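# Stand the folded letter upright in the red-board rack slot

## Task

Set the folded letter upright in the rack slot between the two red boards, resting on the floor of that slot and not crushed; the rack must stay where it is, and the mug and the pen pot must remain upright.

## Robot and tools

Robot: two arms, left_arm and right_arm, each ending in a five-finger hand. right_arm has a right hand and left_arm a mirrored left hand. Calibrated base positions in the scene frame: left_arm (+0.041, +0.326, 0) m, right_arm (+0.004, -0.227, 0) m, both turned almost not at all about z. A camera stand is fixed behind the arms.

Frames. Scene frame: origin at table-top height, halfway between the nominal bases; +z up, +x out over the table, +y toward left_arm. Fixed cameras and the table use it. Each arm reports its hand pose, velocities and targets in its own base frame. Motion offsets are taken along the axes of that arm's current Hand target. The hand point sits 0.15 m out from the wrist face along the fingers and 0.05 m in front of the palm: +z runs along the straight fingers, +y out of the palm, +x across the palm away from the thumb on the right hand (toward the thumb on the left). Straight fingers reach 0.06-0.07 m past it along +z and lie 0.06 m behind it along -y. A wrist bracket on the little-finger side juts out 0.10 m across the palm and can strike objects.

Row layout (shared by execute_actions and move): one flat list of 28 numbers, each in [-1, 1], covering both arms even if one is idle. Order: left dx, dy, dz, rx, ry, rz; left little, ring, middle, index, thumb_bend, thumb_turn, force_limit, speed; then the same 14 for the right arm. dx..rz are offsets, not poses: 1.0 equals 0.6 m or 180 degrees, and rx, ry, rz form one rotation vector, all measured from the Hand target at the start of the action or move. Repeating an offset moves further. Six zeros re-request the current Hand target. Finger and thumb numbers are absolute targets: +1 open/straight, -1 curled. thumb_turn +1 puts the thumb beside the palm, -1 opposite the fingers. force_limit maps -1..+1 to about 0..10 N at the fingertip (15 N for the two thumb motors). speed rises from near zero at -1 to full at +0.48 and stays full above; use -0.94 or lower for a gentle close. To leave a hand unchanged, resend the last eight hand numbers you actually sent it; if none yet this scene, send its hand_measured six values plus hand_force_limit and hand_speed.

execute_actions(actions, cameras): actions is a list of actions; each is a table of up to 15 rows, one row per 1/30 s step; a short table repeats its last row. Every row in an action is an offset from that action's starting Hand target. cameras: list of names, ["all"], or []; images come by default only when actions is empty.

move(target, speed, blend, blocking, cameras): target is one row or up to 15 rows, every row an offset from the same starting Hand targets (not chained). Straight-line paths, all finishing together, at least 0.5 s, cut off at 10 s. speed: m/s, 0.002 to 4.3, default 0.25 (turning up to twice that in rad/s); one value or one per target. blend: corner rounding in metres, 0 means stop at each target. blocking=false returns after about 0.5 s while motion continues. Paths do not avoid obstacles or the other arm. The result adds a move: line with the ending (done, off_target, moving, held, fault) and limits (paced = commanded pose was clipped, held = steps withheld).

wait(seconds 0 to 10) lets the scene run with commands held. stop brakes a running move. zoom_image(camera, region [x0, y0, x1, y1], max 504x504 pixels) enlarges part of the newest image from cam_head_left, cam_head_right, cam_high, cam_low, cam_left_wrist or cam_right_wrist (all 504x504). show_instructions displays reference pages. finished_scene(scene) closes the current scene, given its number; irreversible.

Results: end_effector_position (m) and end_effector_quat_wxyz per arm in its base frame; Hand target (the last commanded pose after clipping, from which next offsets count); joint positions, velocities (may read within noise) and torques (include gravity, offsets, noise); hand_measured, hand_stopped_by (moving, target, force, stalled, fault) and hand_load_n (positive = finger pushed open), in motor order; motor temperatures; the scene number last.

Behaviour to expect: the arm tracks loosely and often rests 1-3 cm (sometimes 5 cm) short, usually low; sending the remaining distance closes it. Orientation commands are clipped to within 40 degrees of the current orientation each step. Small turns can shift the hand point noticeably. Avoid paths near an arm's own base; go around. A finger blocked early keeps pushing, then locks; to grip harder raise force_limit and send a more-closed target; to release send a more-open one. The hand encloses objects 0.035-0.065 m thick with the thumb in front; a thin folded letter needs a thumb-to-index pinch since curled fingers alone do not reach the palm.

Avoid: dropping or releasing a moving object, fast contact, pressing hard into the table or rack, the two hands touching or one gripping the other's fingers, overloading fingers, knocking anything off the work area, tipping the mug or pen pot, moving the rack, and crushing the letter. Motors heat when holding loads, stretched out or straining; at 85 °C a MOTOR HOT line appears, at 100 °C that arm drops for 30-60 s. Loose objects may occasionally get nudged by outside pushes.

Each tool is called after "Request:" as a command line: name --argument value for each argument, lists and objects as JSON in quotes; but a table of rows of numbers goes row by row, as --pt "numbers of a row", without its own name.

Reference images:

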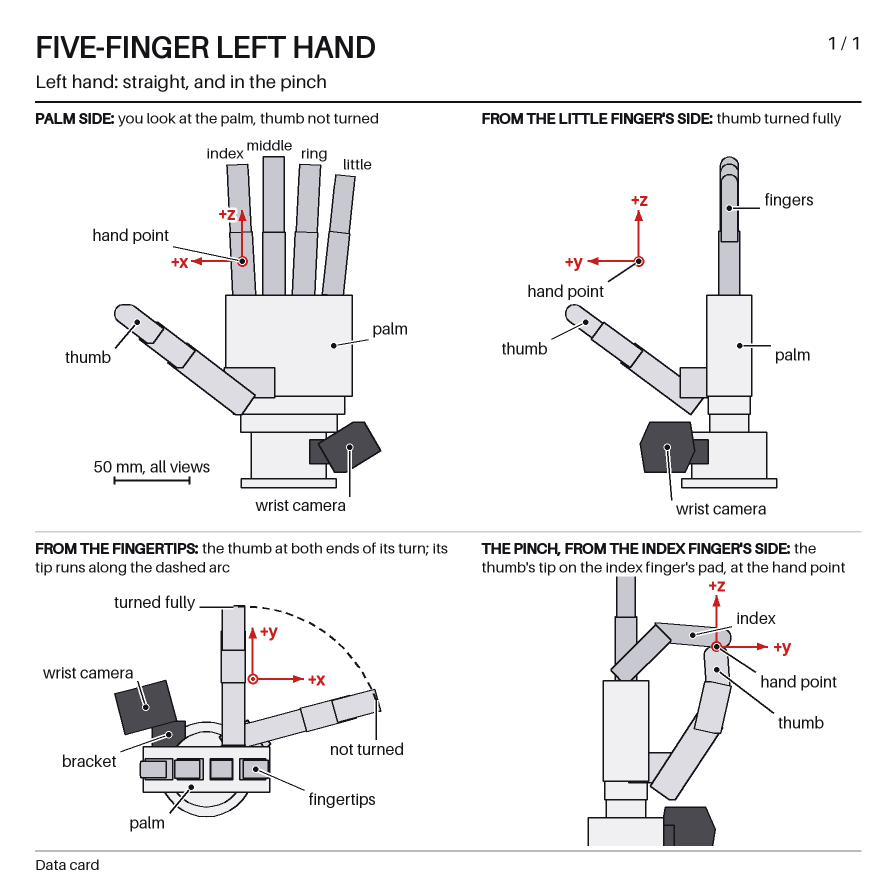

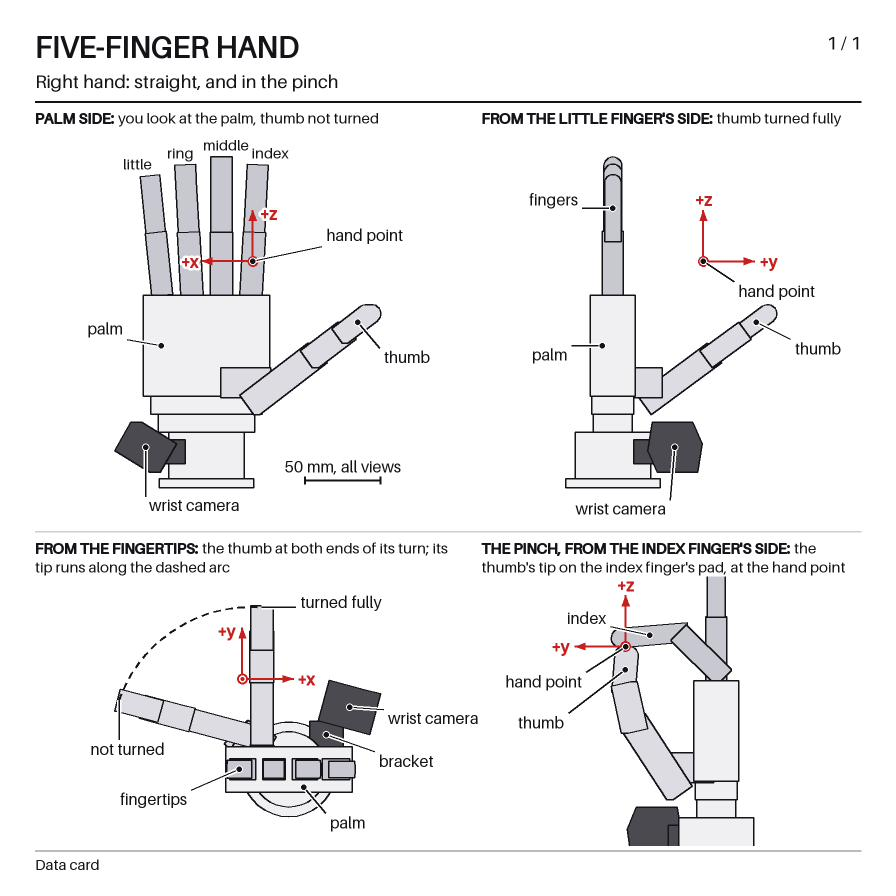

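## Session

Request:
execute_actions --actions '[]' --cameras '["all"]'

Scene clock: 0.00 s.
left_arm: end_effector_position=(+0.3921, -0.2089, +0.1852) hand_measured=(+1.000, +1.000, +1.000, +1.000, +1.000, +1.000) hand_load_n=(+0.0, +0.0, +0.0, +0.0, +0.0, +0.0) hand_stopped_by=(target, target, target, target, target, target) hand_force_limit=0.00 hand_speed=-0.80 end_effector_quat_wxyz=(+0.223, +0.948, -0.225, +0.002) | right_arm: end_effector_position=(+0.4499, +0.1399, +0.1635) hand_measured=(+1.000, +1.000, +1.000, +1.000, +1.000, +1.000) hand_load_n=(+0.0, +0.0, +0.0, +0.0, +0.0, +0.0) hand_stopped_by=(target, target, target, target, target, target) hand_force_limit=0.00 hand_speed=-0.80 end_effector_quat_wxyz=(-0.077, +0.870, -0.486, -0.038)
Joint positions: left_arm=[-0.157 1.468 1.178 -1.314 0.45 -1.255] | right_arm=[0.214 1.726 1.558 -1.357 -0.166 -0.334]
Joint velocities: within noise
Joint torques (N m): no reading
Motor temperatures (°C): left_arm=[26 25 26 23 25 24] | right_arm=[24 25 25 25 23 26]
Heat: left arm: hottest waist 26 °C; right arm: hottest wrist roll 26 °C.
Hand target: left_arm +0.3994, -0.2101, +0.1960; +0.223, +0.948, -0.228, +0.016 | right_arm +0.4571, +0.1414, +0.1680; -0.083, +0.870, -0.485, -0.032

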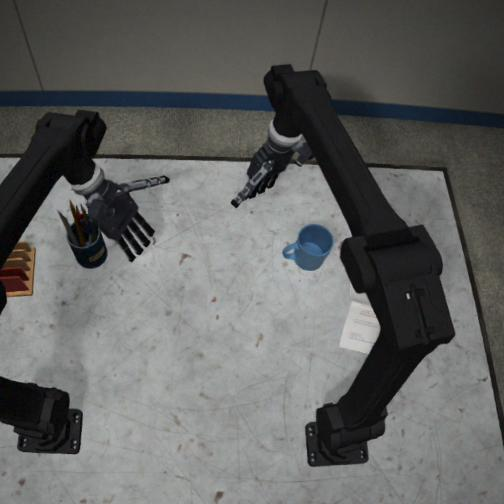

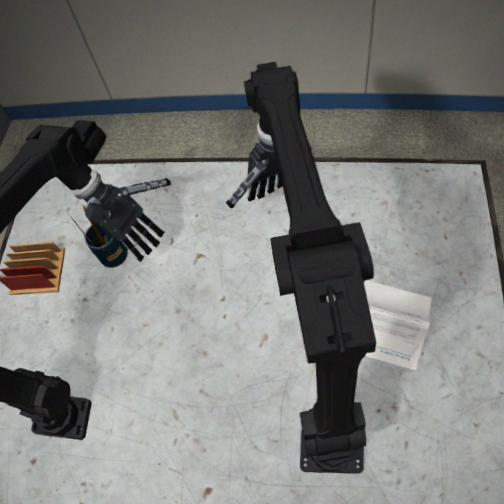

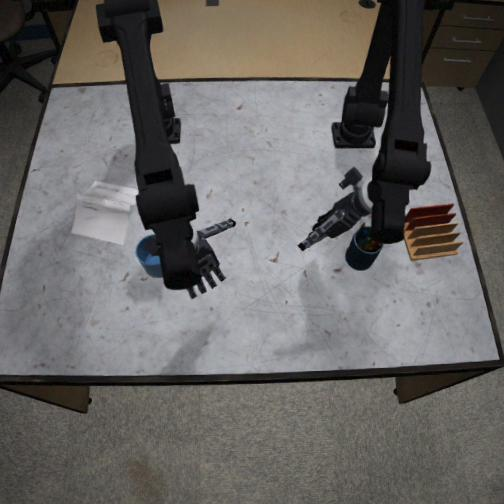

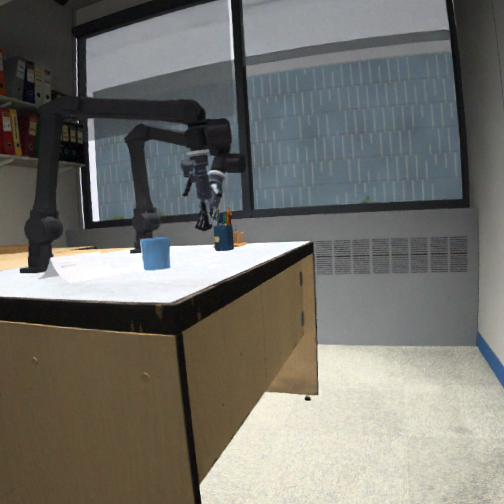

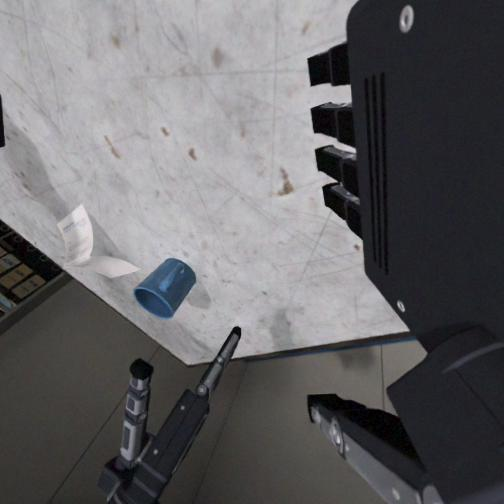

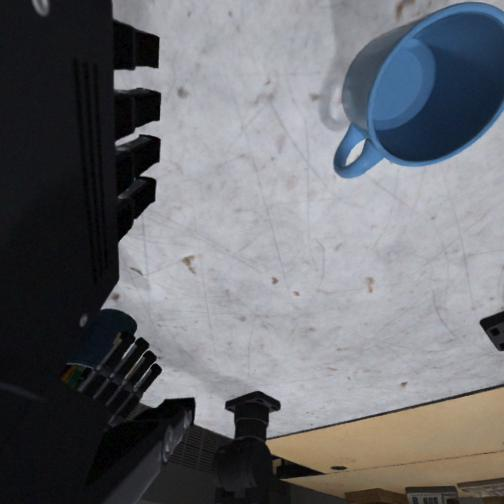

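Request:
zoom_image --camera "cam_high" --region '[55, 160, 155, 260]'

Request:
zoom_image --camera "cam_high" --region '[385, 190, 475, 280]'

Request:
zoom_image --camera "cam_head_right" --region '[350, 260, 460, 370]'

Request:
zoom_image --camera "cam_head_right" --region '[0, 220, 90, 310]'

Request:
zoom_image --camera "cam_low" --region '[0, 220, 260, 300]'

Request:
zoom_image --camera "cam_left_wrist" --region '[30, 180, 230, 340]'

Scaled by 5.040 from the camera's 504x504 image, which has a finer 720x720 frame.

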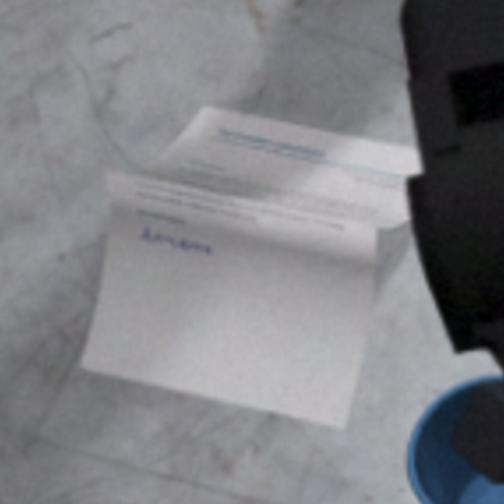

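Scaled by 5.600 from the camera's 504x504 image, which has a finer 720x720 frame.

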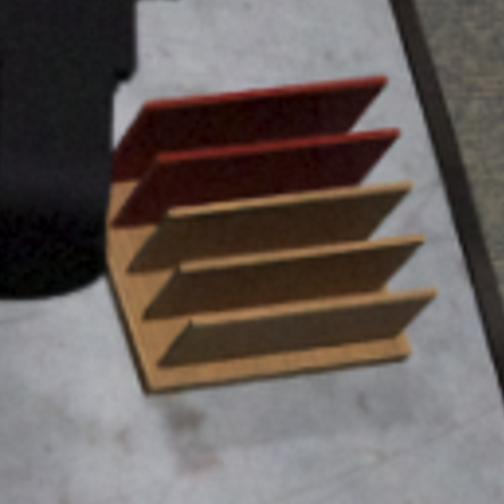

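Scaled by 4.582 from the camera's 504x504 image, which has a finer 720x720 frame.

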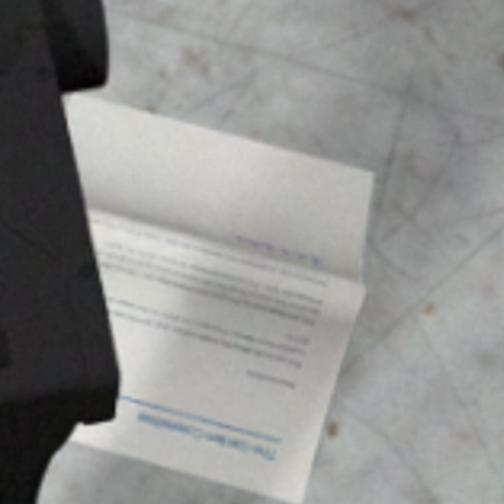

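Scaled by 5.600 from the camera's 504x504 image, which has a finer 720x720 frame.

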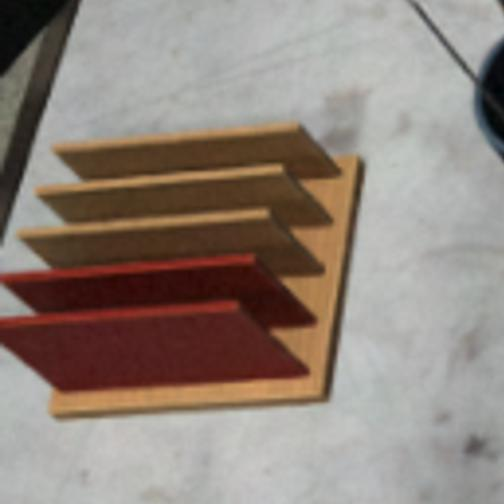

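Scaled by 1.938 from the camera's 504x504 image, which has a finer 720x720 frame.

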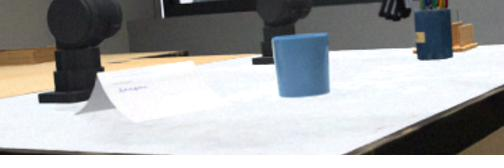

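Scaled by 2.520 from the camera's 504x504 image, which has a finer 720x720 frame.

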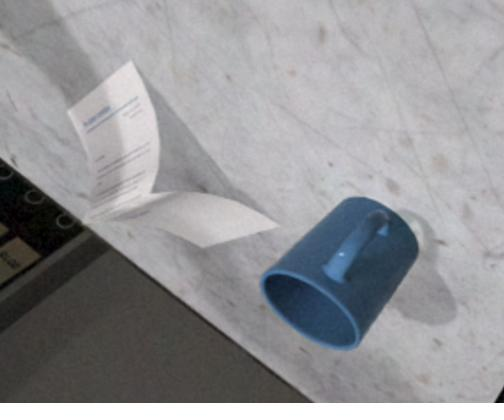

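Request:
move --pt "0 0 0 0 0 0 1 1 1 1 1 1 0 -0.8 -0.0295 -0.0245 -0.2133 0 0 0 0.5 0.5 0.5 0.5 0.4 -1 -0.4 0" --pt "0 0 0 0 0 0 1 1 1 1 1 1 0 -0.8 0.2583 0.5343 -0.3178 0.114 0.110 0.2366 0.5 0.5 0.5 0.5 0.4 -1 -0.4 0" --speed 0.3 --blend '[0.04, 0]' --cameras '["all"]'

Scene clock: 5.57 s.
left_arm: end_effector_position=(+0.3921, -0.2089, +0.1852) hand_measured=(+1.000, +1.000, +1.000, +1.000, +1.000, +1.000) hand_load_n=(+0.0, +0.0, +0.0, +0.0, +0.0, +0.0) hand_stopped_by=(target, target, target, target, target, target) hand_force_limit=0.00 hand_speed=-0.80 end_effector_quat_wxyz=(+0.223, +0.948, -0.225, +0.002) | right_arm: end_effector_position=(+0.2609, -0.1886, +0.3015) hand_measured=(+0.500, +0.500, +0.500, +0.500, +0.400, -1.000) hand_load_n=(+0.0, +0.0, +0.0, +0.0, +0.0, +0.0) hand_stopped_by=(target, target, target, target, target, target) hand_force_limit=-0.40 hand_speed=0.00 end_effector_quat_wxyz=(+0.132, -0.592, +0.777, -0.168)
Joint positions: left_arm=[-0.157 1.468 1.178 -1.314 0.45 -1.255] | right_arm=[-0.751 1.094 1.287 -1.38 -0.201 -0.444]
Joint torques (N m): left_arm=[-1.08 -11.99 7.31 0.17 0.26 -0.02] | right_arm=[0.73 -6.95 9.33 0.94 -0.2 -0.04]
Heat: left arm: hottest elbow 27 °C; right arm: hottest elbow 26 °C.
Hand target: left_arm +0.3994, -0.2101, +0.1960; +0.223, +0.948, -0.228, +0.016 | right_arm +0.2616, -0.1872, +0.2986; +0.133, -0.601, +0.769, -0.171
Off the commanded pose: left_arm 0.013 m, 2 deg | right_arm 0.003 m, 1 deg.
move: off_target (left_arm)

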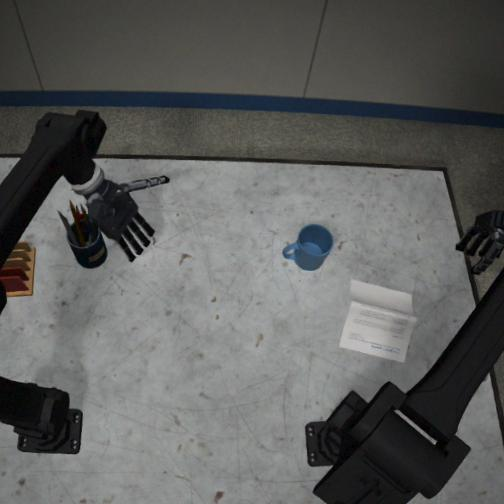

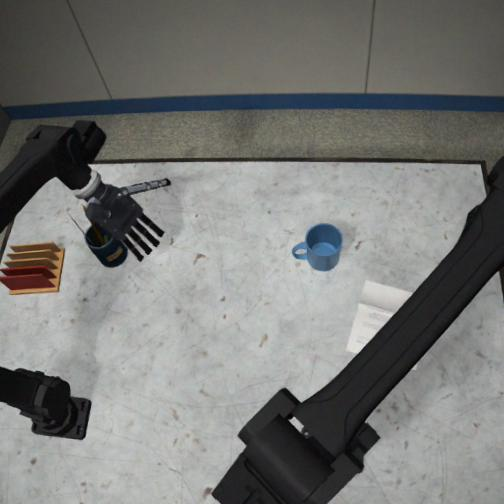

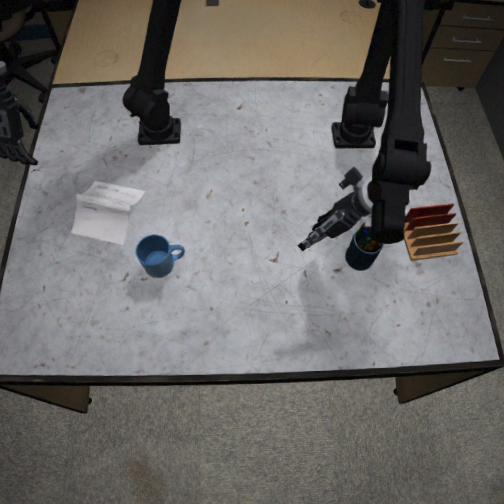

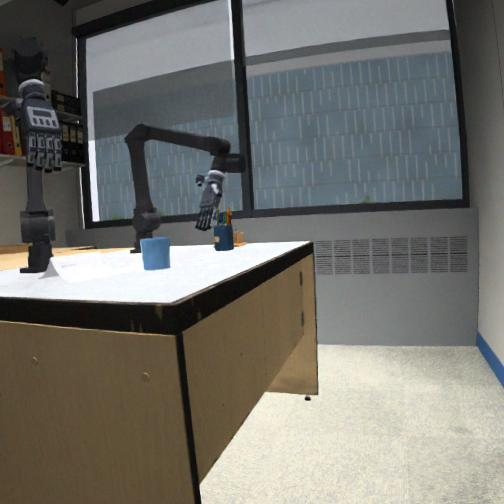

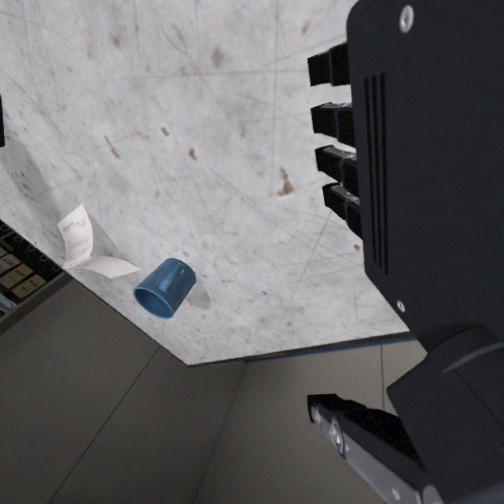

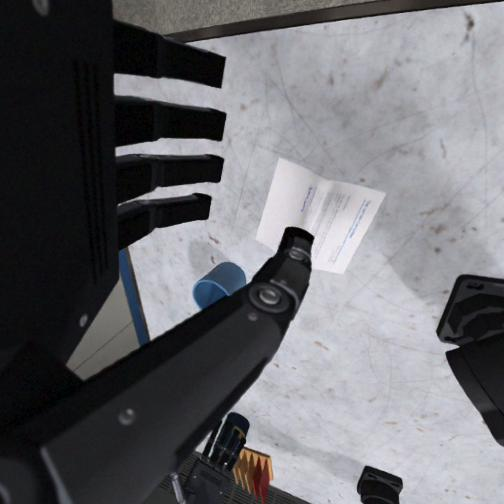

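Request:
zoom_image --camera "cam_head_left" --region '[330, 270, 430, 370]'

Request:
zoom_image --camera "cam_high" --region '[60, 165, 160, 265]'

Request:
zoom_image --camera "cam_low" --region '[0, 225, 120, 305]'

Request:
zoom_image --camera "cam_right_wrist" --region '[230, 130, 410, 310]'

Scaled by 5.040 from the camera's 504x504 image, which has a finer 720x720 frame.

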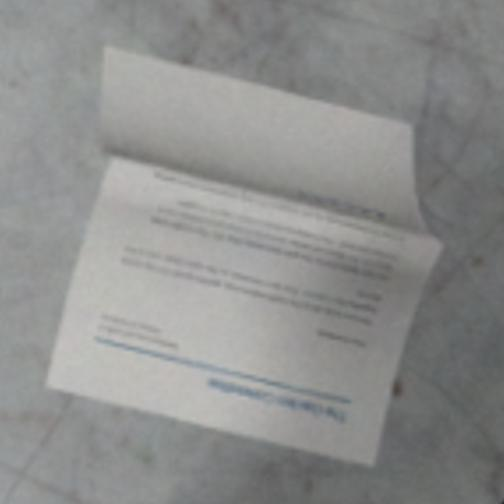

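Scaled by 5.040 from the camera's 504x504 image, which has a finer 720x720 frame.

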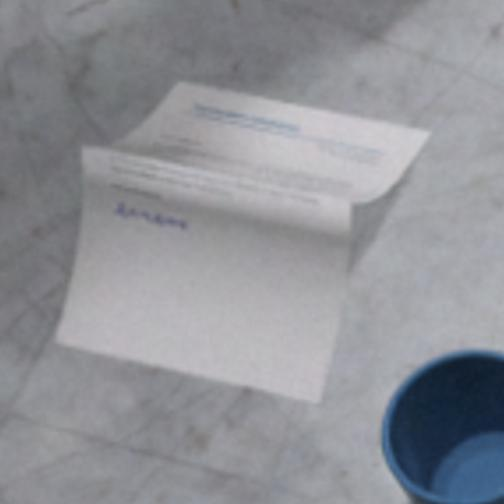

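Scaled by 4.200 from the camera's 504x504 image, which has a finer 720x720 frame.

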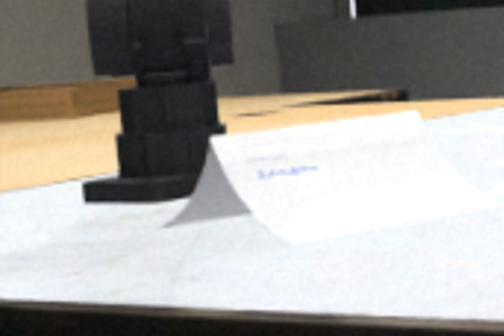

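Scaled by 2.800 from the camera's 504x504 image, which has a finer 720x720 frame.

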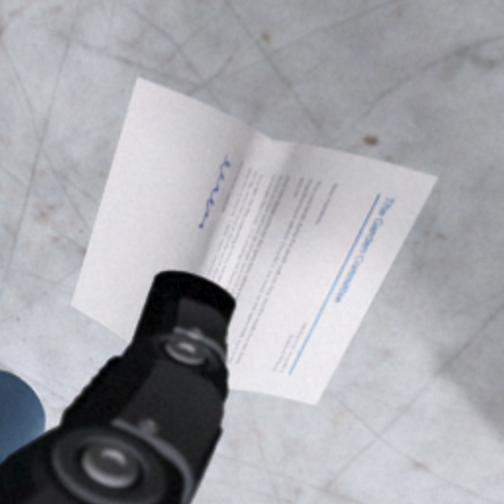

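Request:
move --target '[0,0,0,0,0,0,1,1,1,1,1,1,0,-0.8,-0.1468,0.0678,0.1522,0.2222,0,0,0.6,0.6,0.15,0.15,0.4,-1,-0.4,0]' --speed 0.2 --cameras '["cam_head_left","cam_high","cam_low","cam_right_wrist"]'

Scene clock: 10.10 s.
left_arm: end_effector_position=(+0.3921, -0.2089, +0.1852) hand_measured=(+1.000, +1.000, +1.000, +1.000, +1.000, +1.000) hand_load_n=(+0.0, +0.0, +0.0, +0.0, +0.0, +0.0) hand_stopped_by=(target, target, target, target, target, target) hand_force_limit=0.00 hand_speed=-0.80 end_effector_quat_wxyz=(+0.223, +0.948, -0.225, +0.002) | right_arm: end_effector_position=(+0.2828, -0.1041, +0.1992) hand_measured=(+0.600, +0.600, +0.150, +0.150, +0.400, -1.000) hand_load_n=(+0.0, +0.0, +0.0, +0.0, +0.0, +0.0) hand_stopped_by=(target, target, target, target, target, target) hand_force_limit=-0.40 hand_speed=0.00 end_effector_quat_wxyz=(+0.325, -0.523, +0.664, -0.423)
Joint positions: left_arm=[-0.157 1.468 1.178 -1.314 0.45 -1.255] | right_arm=[-0.634 0.469 0.493 -0.498 -0.347 -0.185]
Joint torques (N m): left_arm=[-0.97 -12.16 7.28 0.17 0.28 -0.01] | right_arm=[0.79 0.85 10.8 1.81 -0.02 0.26]
Heat: left arm: hottest elbow 27 °C; right arm: hottest elbow 26 °C.
Hand target: left_arm +0.3994, -0.2101, +0.1960; +0.223, +0.948, -0.228, +0.016 | right_arm +0.2847, -0.1023, +0.1985; +0.330, -0.519, +0.664, -0.424
Off the commanded pose: left_arm 0.013 m, 2 deg | right_arm 0.003 m, 1 deg.
move: off_target (left_arm)
Images, in order (width x height): cam_head_left 504x504, cam_high 504x504, cam_low 504x504, cam_right_wrist 504x504.

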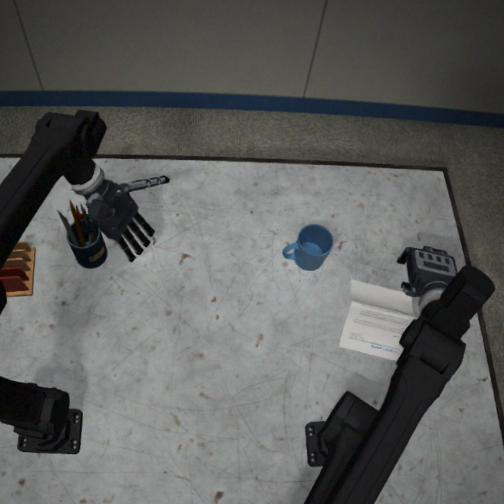

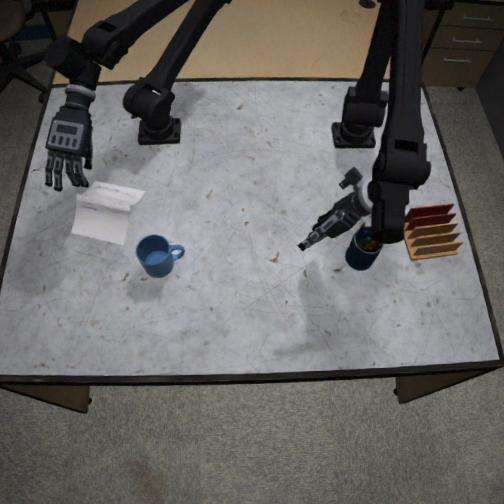

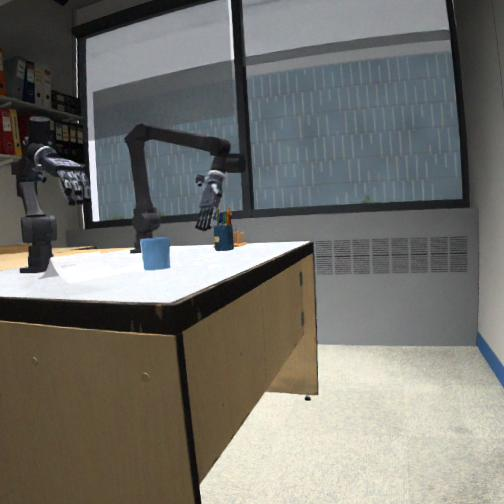

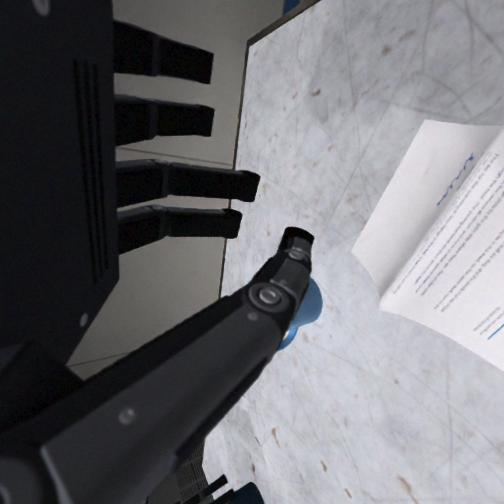

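Request:
move --target '[0,0,0,0,0,0,1,1,1,1,1,1,0,-0.8,0,0.1813,0.0845,0,0,0,0.6,0.6,0.15,0.15,0.4,-1,-0.4,0]' --speed 0.15 --cameras '["cam_head_left","cam_high","cam_low"]'

Request:
zoom_image --camera "cam_head_left" --region '[330, 250, 470, 370]'

Request:
zoom_image --camera "cam_high" --region '[50, 150, 150, 250]'

Request:
zoom_image --camera "cam_low" --region '[0, 225, 120, 305]'

Scene clock: 11.77 s.
left_arm: end_effector_position=(+0.3921, -0.2089, +0.1852) hand_measured=(+1.000, +1.000, +1.000, +1.000, +1.000, +1.000) hand_load_n=(+0.0, +0.0, +0.0, +0.0, +0.0, +0.0) hand_stopped_by=(target, target, target, target, target, target) hand_force_limit=0.00 hand_speed=-0.80 end_effector_quat_wxyz=(+0.223, +0.948, -0.225, +0.002) | right_arm: end_effector_position=(+0.2830, -0.1042, +0.0788) hand_measured=(+0.600, +0.600, +0.150, +0.150, +0.400, -1.000) hand_load_n=(+0.0, +0.0, +0.0, +0.0, +0.0, +0.0) hand_stopped_by=(target, target, target, target, target, target) hand_force_limit=-0.40 hand_speed=0.00 end_effector_quat_wxyz=(+0.326, -0.523, +0.664, -0.424)
Joint positions: left_arm=[-0.157 1.468 1.178 -1.314 0.45 -1.255] | right_arm=[-0.634 0.584 0.193 -0.082 -0.347 -0.184]
Joint torques (N m): left_arm=[-0.97 -11.81 7.31 0.17 0.26 -0.01] | right_arm=[0.67 1.2 10.3 1.84 -0.05 0.25]
Heat: left arm: hottest elbow 28 °C; right arm: hottest elbow 26 °C.
Hand target: left_arm +0.3994, -0.2101, +0.1960; +0.223, +0.948, -0.228, +0.016 | right_arm +0.2846, -0.1025, +0.0784; +0.330, -0.519, +0.665, -0.424
Off the commanded pose: left_arm 0.013 m, 2 deg | right_arm 0.002 m, 1 deg.
move: off_target (left_arm)
Images, in order (width x height): cam_head_left 504x504, cam_high 504x504, cam_low 504x504.

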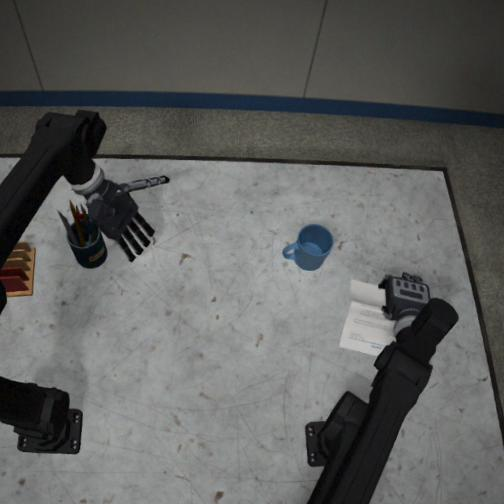

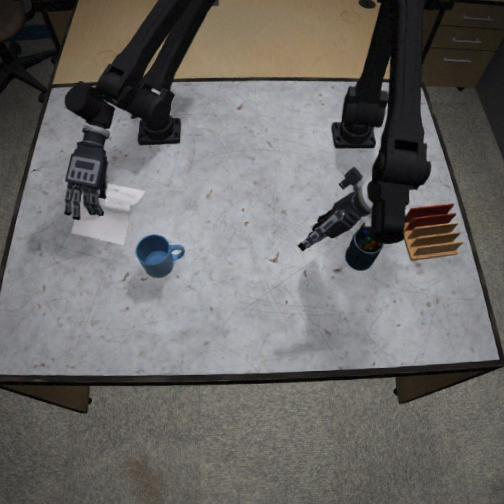

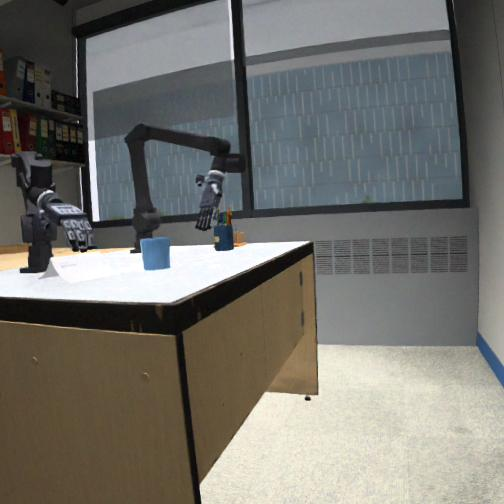

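Scaled by 3.600 from the camera's 504x504 image, which has a finer 720x720 frame.

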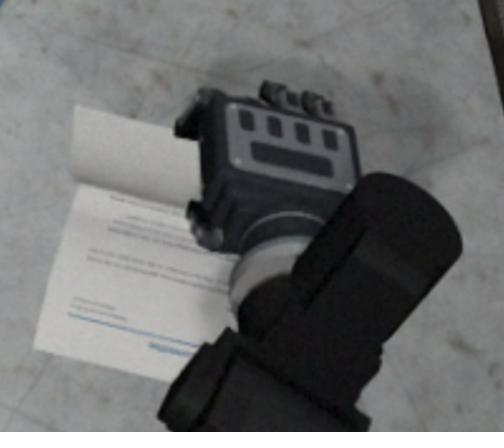

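Scaled by 5.040 from the camera's 504x504 image, which has a finer 720x720 frame.

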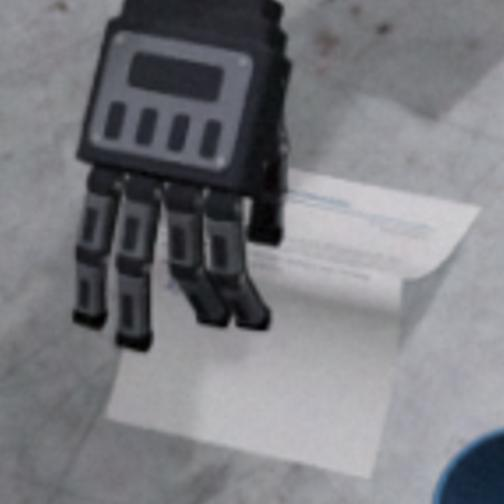

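Scaled by 4.200 from the camera's 504x504 image, which has a finer 720x720 frame.

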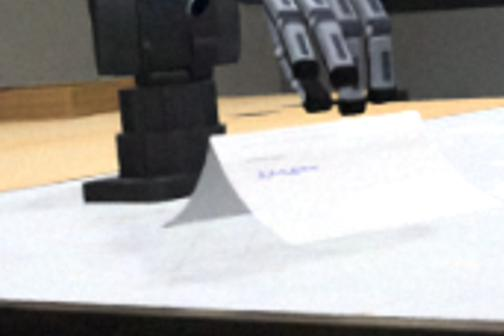

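Request:
move --target '[0,0,0,0,0,0,1,1,1,1,1,1,0,-0.8,0,0.0197,-0.0421,-0.1111,0,0,0.6,0.6,0.15,0.15,0.4,-1,-0.4,0]' --speed 0.15 --cameras '["cam_head_left","cam_high","cam_low"]'

Request:
zoom_image --camera "cam_high" --region '[50, 150, 150, 250]'

Request:
zoom_image --camera "cam_low" --region '[0, 225, 120, 305]'

Request:
zoom_image --camera "cam_head_left" --region '[330, 250, 470, 370]'

Scene clock: 14.10 s.
left_arm: end_effector_position=(+0.3921, -0.2089, +0.1852) hand_measured=(+1.000, +1.000, +1.000, +1.000, +1.000, +1.000) hand_load_n=(+0.0, +0.0, +0.0, +0.0, +0.0, +0.0) hand_stopped_by=(target, target, target, target, target, target) hand_force_limit=0.00 hand_speed=-0.80 end_effector_quat_wxyz=(+0.223, +0.948, -0.225, +0.002) | right_arm: end_effector_position=(+0.2425, -0.0864, +0.0534) hand_measured=(+0.600, +0.600, +0.150, +0.150, +0.400, -1.000) hand_load_n=(+0.0, +0.0, +0.0, +0.0, +0.0, +0.0) hand_stopped_by=(target, target, target, target, target, target) hand_force_limit=-0.40 hand_speed=0.00 end_effector_quat_wxyz=(+0.230, -0.563, +0.742, -0.282)
Joint positions: left_arm=[-0.157 1.468 1.178 -1.314 0.45 -1.255] | right_arm=[-0.578 0.681 0.335 -0.509 -0.229 -0.22]
Joint torques (N m): left_arm=[-0.97 -12.04 7.24 0.16 0.27 -0.02] | right_arm=[0.73 -0.03 15.68 0.66 -0.03 -0.03]
Heat: left arm: hottest elbow 28 °C; right arm: hottest elbow 27 °C.
Hand target: left_arm +0.3994, -0.2101, +0.1960; +0.223, +0.948, -0.228, +0.016 | right_arm +0.2575, -0.0957, +0.0784; +0.235, -0.569, +0.728, -0.302
Off the commanded pose: left_arm 0.013 m, 2 deg | right_arm 0.031 m, 3 deg.
move: off_target (left_arm, right_arm)
Images, in order (width x height): cam_head_left 504x504, cam_high 504x504, cam_low 504x504.

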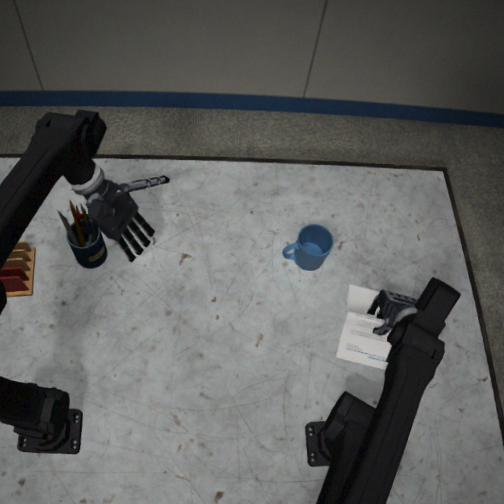

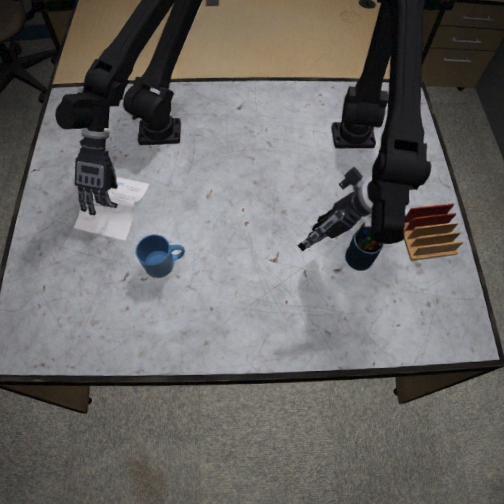

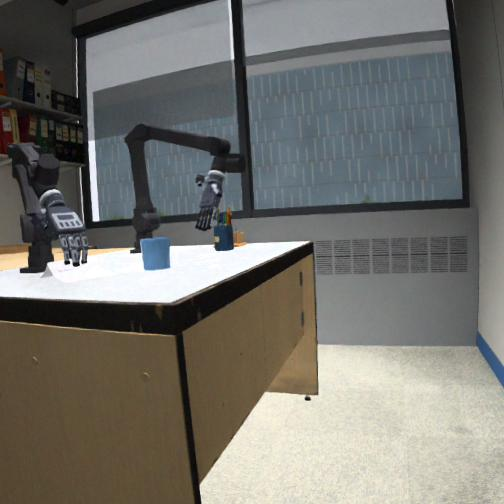

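Scaled by 5.040 from the camera's 504x504 image, which has a finer 720x720 frame.

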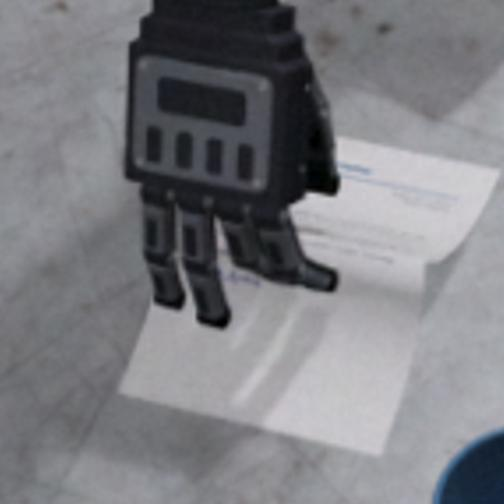

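Scaled by 4.200 from the camera's 504x504 image, which has a finer 720x720 frame.

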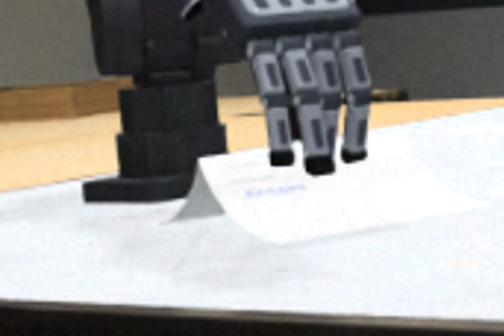

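Scaled by 3.600 from the camera's 504x504 image, which has a finer 720x720 frame.

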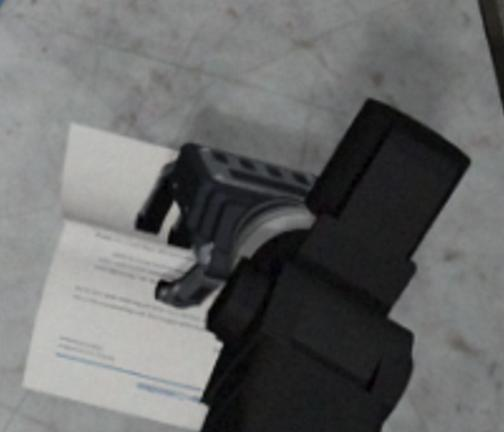

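Request:
move --target '[0,0,0,0,0,0,1,1,1,1,1,1,0,-0.8,-0.005,0.0417,0.0313,0,0,0,0.6,0.6,0.15,0.15,0.4,-1,-0.4,0]' --speed 0.06 --cameras '["cam_head_left","cam_high","cam_low","cam_right_wrist"]'

Request:
zoom_image --camera "cam_high" --region '[50, 150, 150, 250]'

Request:
zoom_image --camera "cam_low" --region '[0, 225, 120, 305]'

Request:
zoom_image --camera "cam_head_left" --region '[330, 250, 470, 370]'

Scene clock: 15.87 s.
left_arm: end_effector_position=(+0.3921, -0.2089, +0.1852) hand_measured=(+1.000, +1.000, +1.000, +1.000, +1.000, +1.000) hand_load_n=(+0.0, +0.0, +0.0, +0.0, +0.0, +0.0) hand_stopped_by=(target, target, target, target, target, target) hand_force_limit=0.00 hand_speed=-0.80 end_effector_quat_wxyz=(+0.223, +0.948, -0.225, +0.002) | right_arm: end_effector_position=(+0.2546, -0.0935, +0.0528) hand_measured=(+0.600, +0.600, +0.150, +0.150, +0.400, -1.000) hand_load_n=(+0.5, +0.0, +0.0, +0.0, +0.0, +0.0) hand_stopped_by=(target, target, target, target, target, target) hand_force_limit=-0.40 hand_speed=0.00 end_effector_quat_wxyz=(+0.237, -0.562, +0.732, -0.303)
Joint positions: left_arm=[-0.157 1.468 1.178 -1.314 0.45 -1.255] | right_arm=[-0.573 0.707 0.324 -0.424 -0.225 -0.22]
Joint torques (N m): left_arm=[-1.08 -11.93 7.31 0.21 0.27 0.02] | right_arm=[0.79 0.09 9.61 1.5 -0.03 -0.01]
Heat: left arm: hottest elbow 28 °C; right arm: hottest elbow 27 °C.
Hand target: left_arm +0.3994, -0.2101, +0.1960; +0.223, +0.948, -0.228, +0.016 | right_arm +0.2540, -0.0918, +0.0474; +0.235, -0.569, +0.728, -0.302
Off the commanded pose: left_arm 0.013 m, 2 deg | right_arm 0.006 m, 1 deg.
move: off_target (left_arm)
Images, in order (width x height): cam_head_left 504x504, cam_high 504x504, cam_low 504x504, cam_right_wrist 504x504.

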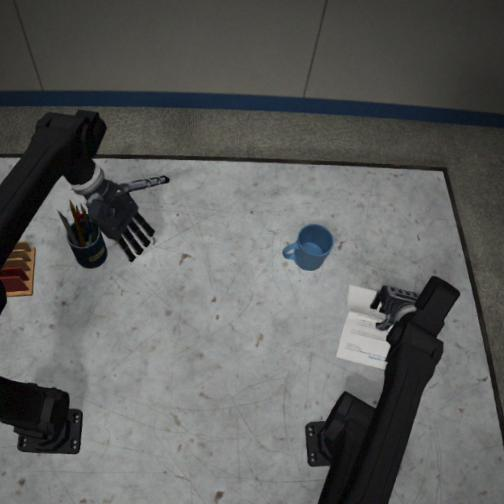

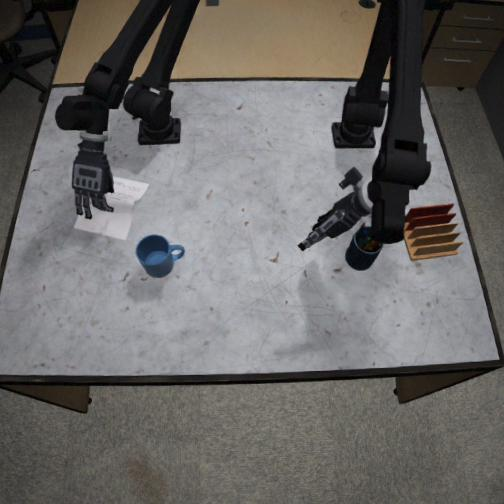

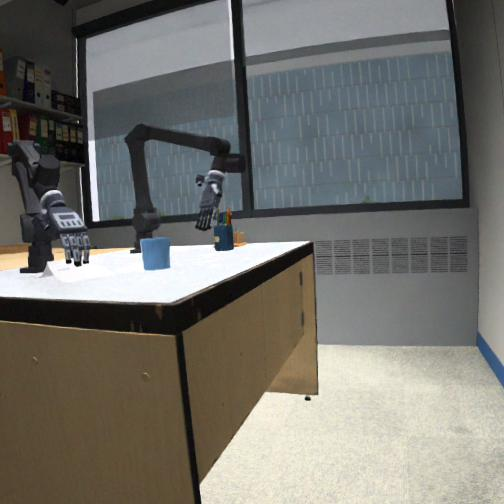

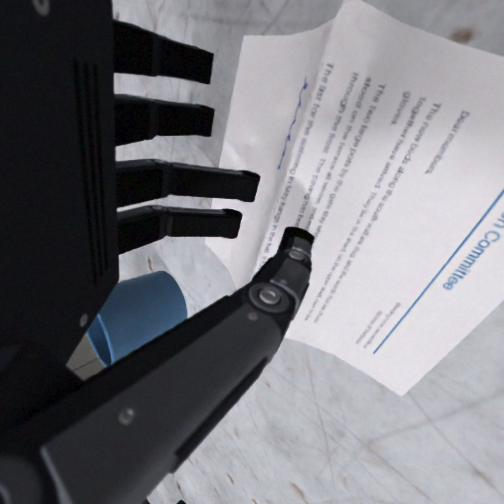

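Scaled by 5.040 from the camera's 504x504 image, which has a finer 720x720 frame.

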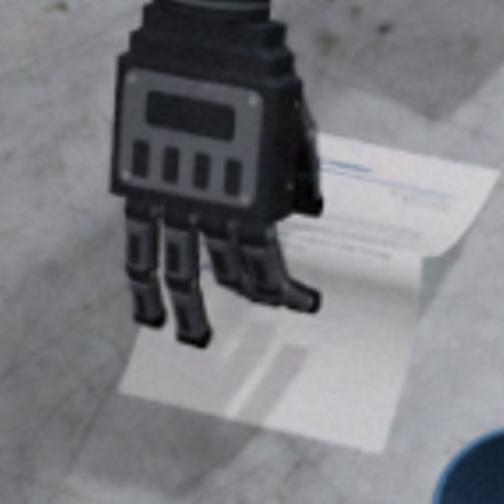

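Scaled by 4.200 from the camera's 504x504 image, which has a finer 720x720 frame.

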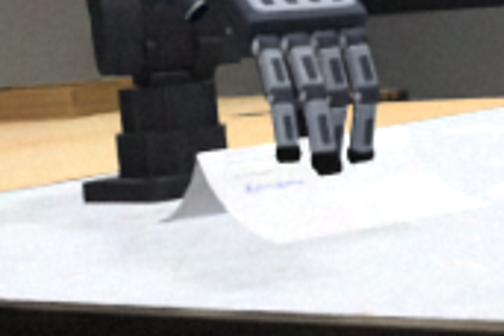

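Scaled by 3.600 from the camera's 504x504 image, which has a finer 720x720 frame.

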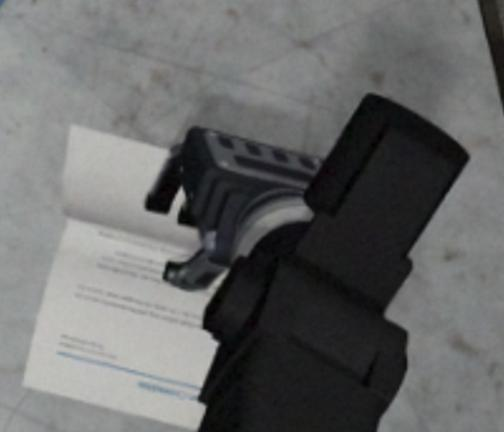

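Request:
move --target '[0,0,0,0,0,0,1,1,1,1,1,1,0,-0.8,0.0,0.0165,0.0265,0,0,0,0.6,0.6,0.15,0.15,0.4,-1,-0.4,0]' --speed 0.06 --cameras '["cam_high","cam_low","cam_right_wrist"]'

Request:
zoom_image --camera "cam_high" --region '[50, 150, 150, 250]'

Request:
zoom_image --camera "cam_low" --region '[0, 225, 120, 305]'

Scene clock: 16.90 s.
left_arm: end_effector_position=(+0.3921, -0.2089, +0.1852) hand_measured=(+1.000, +1.000, +1.000, +1.000, +1.000, +1.000) hand_load_n=(+0.0, +0.0, +0.0, +0.0, +0.0, +0.0) hand_stopped_by=(target, target, target, target, target, target) hand_force_limit=0.00 hand_speed=-0.80 end_effector_quat_wxyz=(+0.223, +0.948, -0.225, +0.002) | right_arm: end_effector_position=(+0.2587, -0.0950, +0.0338) hand_measured=(+0.600, +0.600, +0.150, +0.150, +0.400, -1.000) hand_load_n=(+0.0, +0.0, +0.0, +0.5, +0.0, +0.0) hand_stopped_by=(target, target, target, target, target, target) hand_force_limit=-0.40 hand_speed=0.00 end_effector_quat_wxyz=(+0.236, -0.564, +0.731, -0.303)
Joint positions: left_arm=[-0.157 1.468 1.178 -1.314 0.45 -1.255] | right_arm=[-0.566 0.774 0.292 -0.326 -0.221 -0.22]
Joint torques (N m): left_arm=[-0.97 -11.99 7.3 0.17 0.27 0.01] | right_arm=[0.85 -0.5 9.17 1.55 -0.02 0.05]
Heat: left arm: hottest elbow 28 °C; right arm: hottest elbow 27 °C.
Hand target: left_arm +0.3994, -0.2101, +0.1960; +0.223, +0.948, -0.228, +0.016 | right_arm +0.2580, -0.0928, +0.0291; +0.235, -0.569, +0.728, -0.302
Off the commanded pose: left_arm 0.013 m, 2 deg | right_arm 0.005 m, 1 deg.
move: off_target (left_arm)
Images, in order (width x height): cam_high 504x504, cam_low 504x504, cam_right_wrist 504x504.

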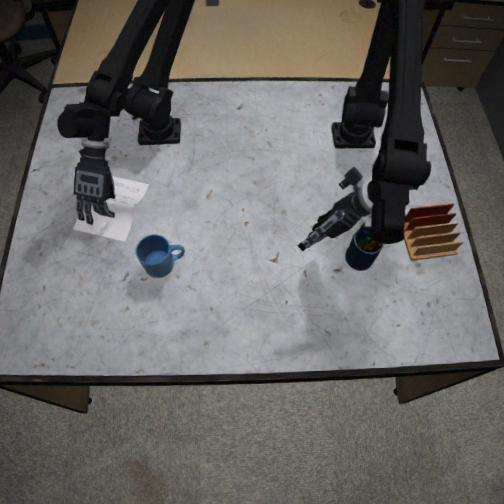

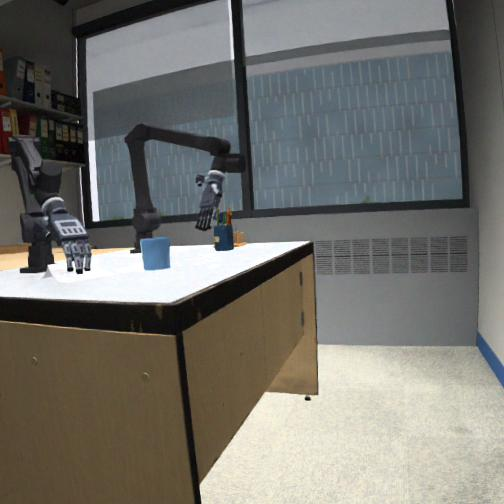

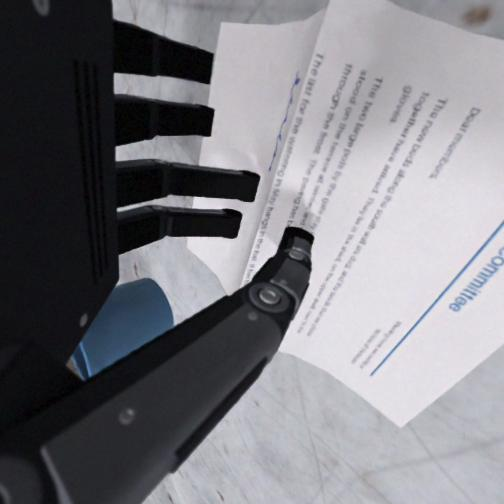

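Scaled by 5.040 from the camera's 504x504 image, which has a finer 720x720 frame.

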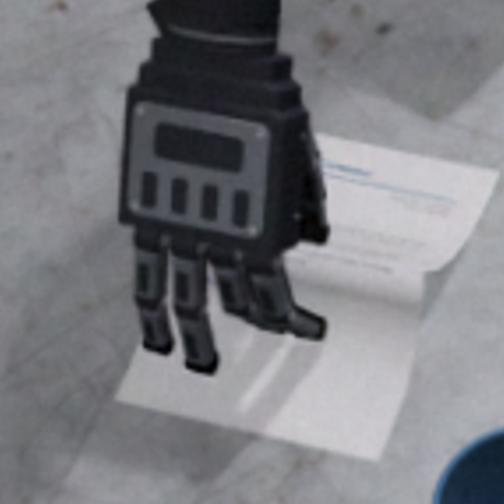

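Scaled by 4.200 from the camera's 504x504 image, which has a finer 720x720 frame.

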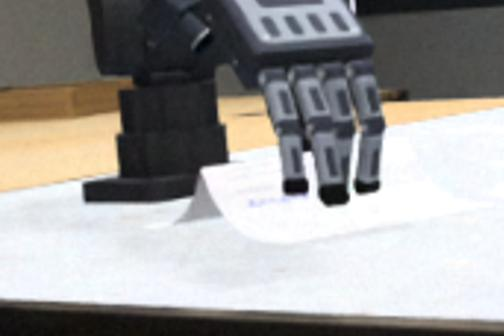

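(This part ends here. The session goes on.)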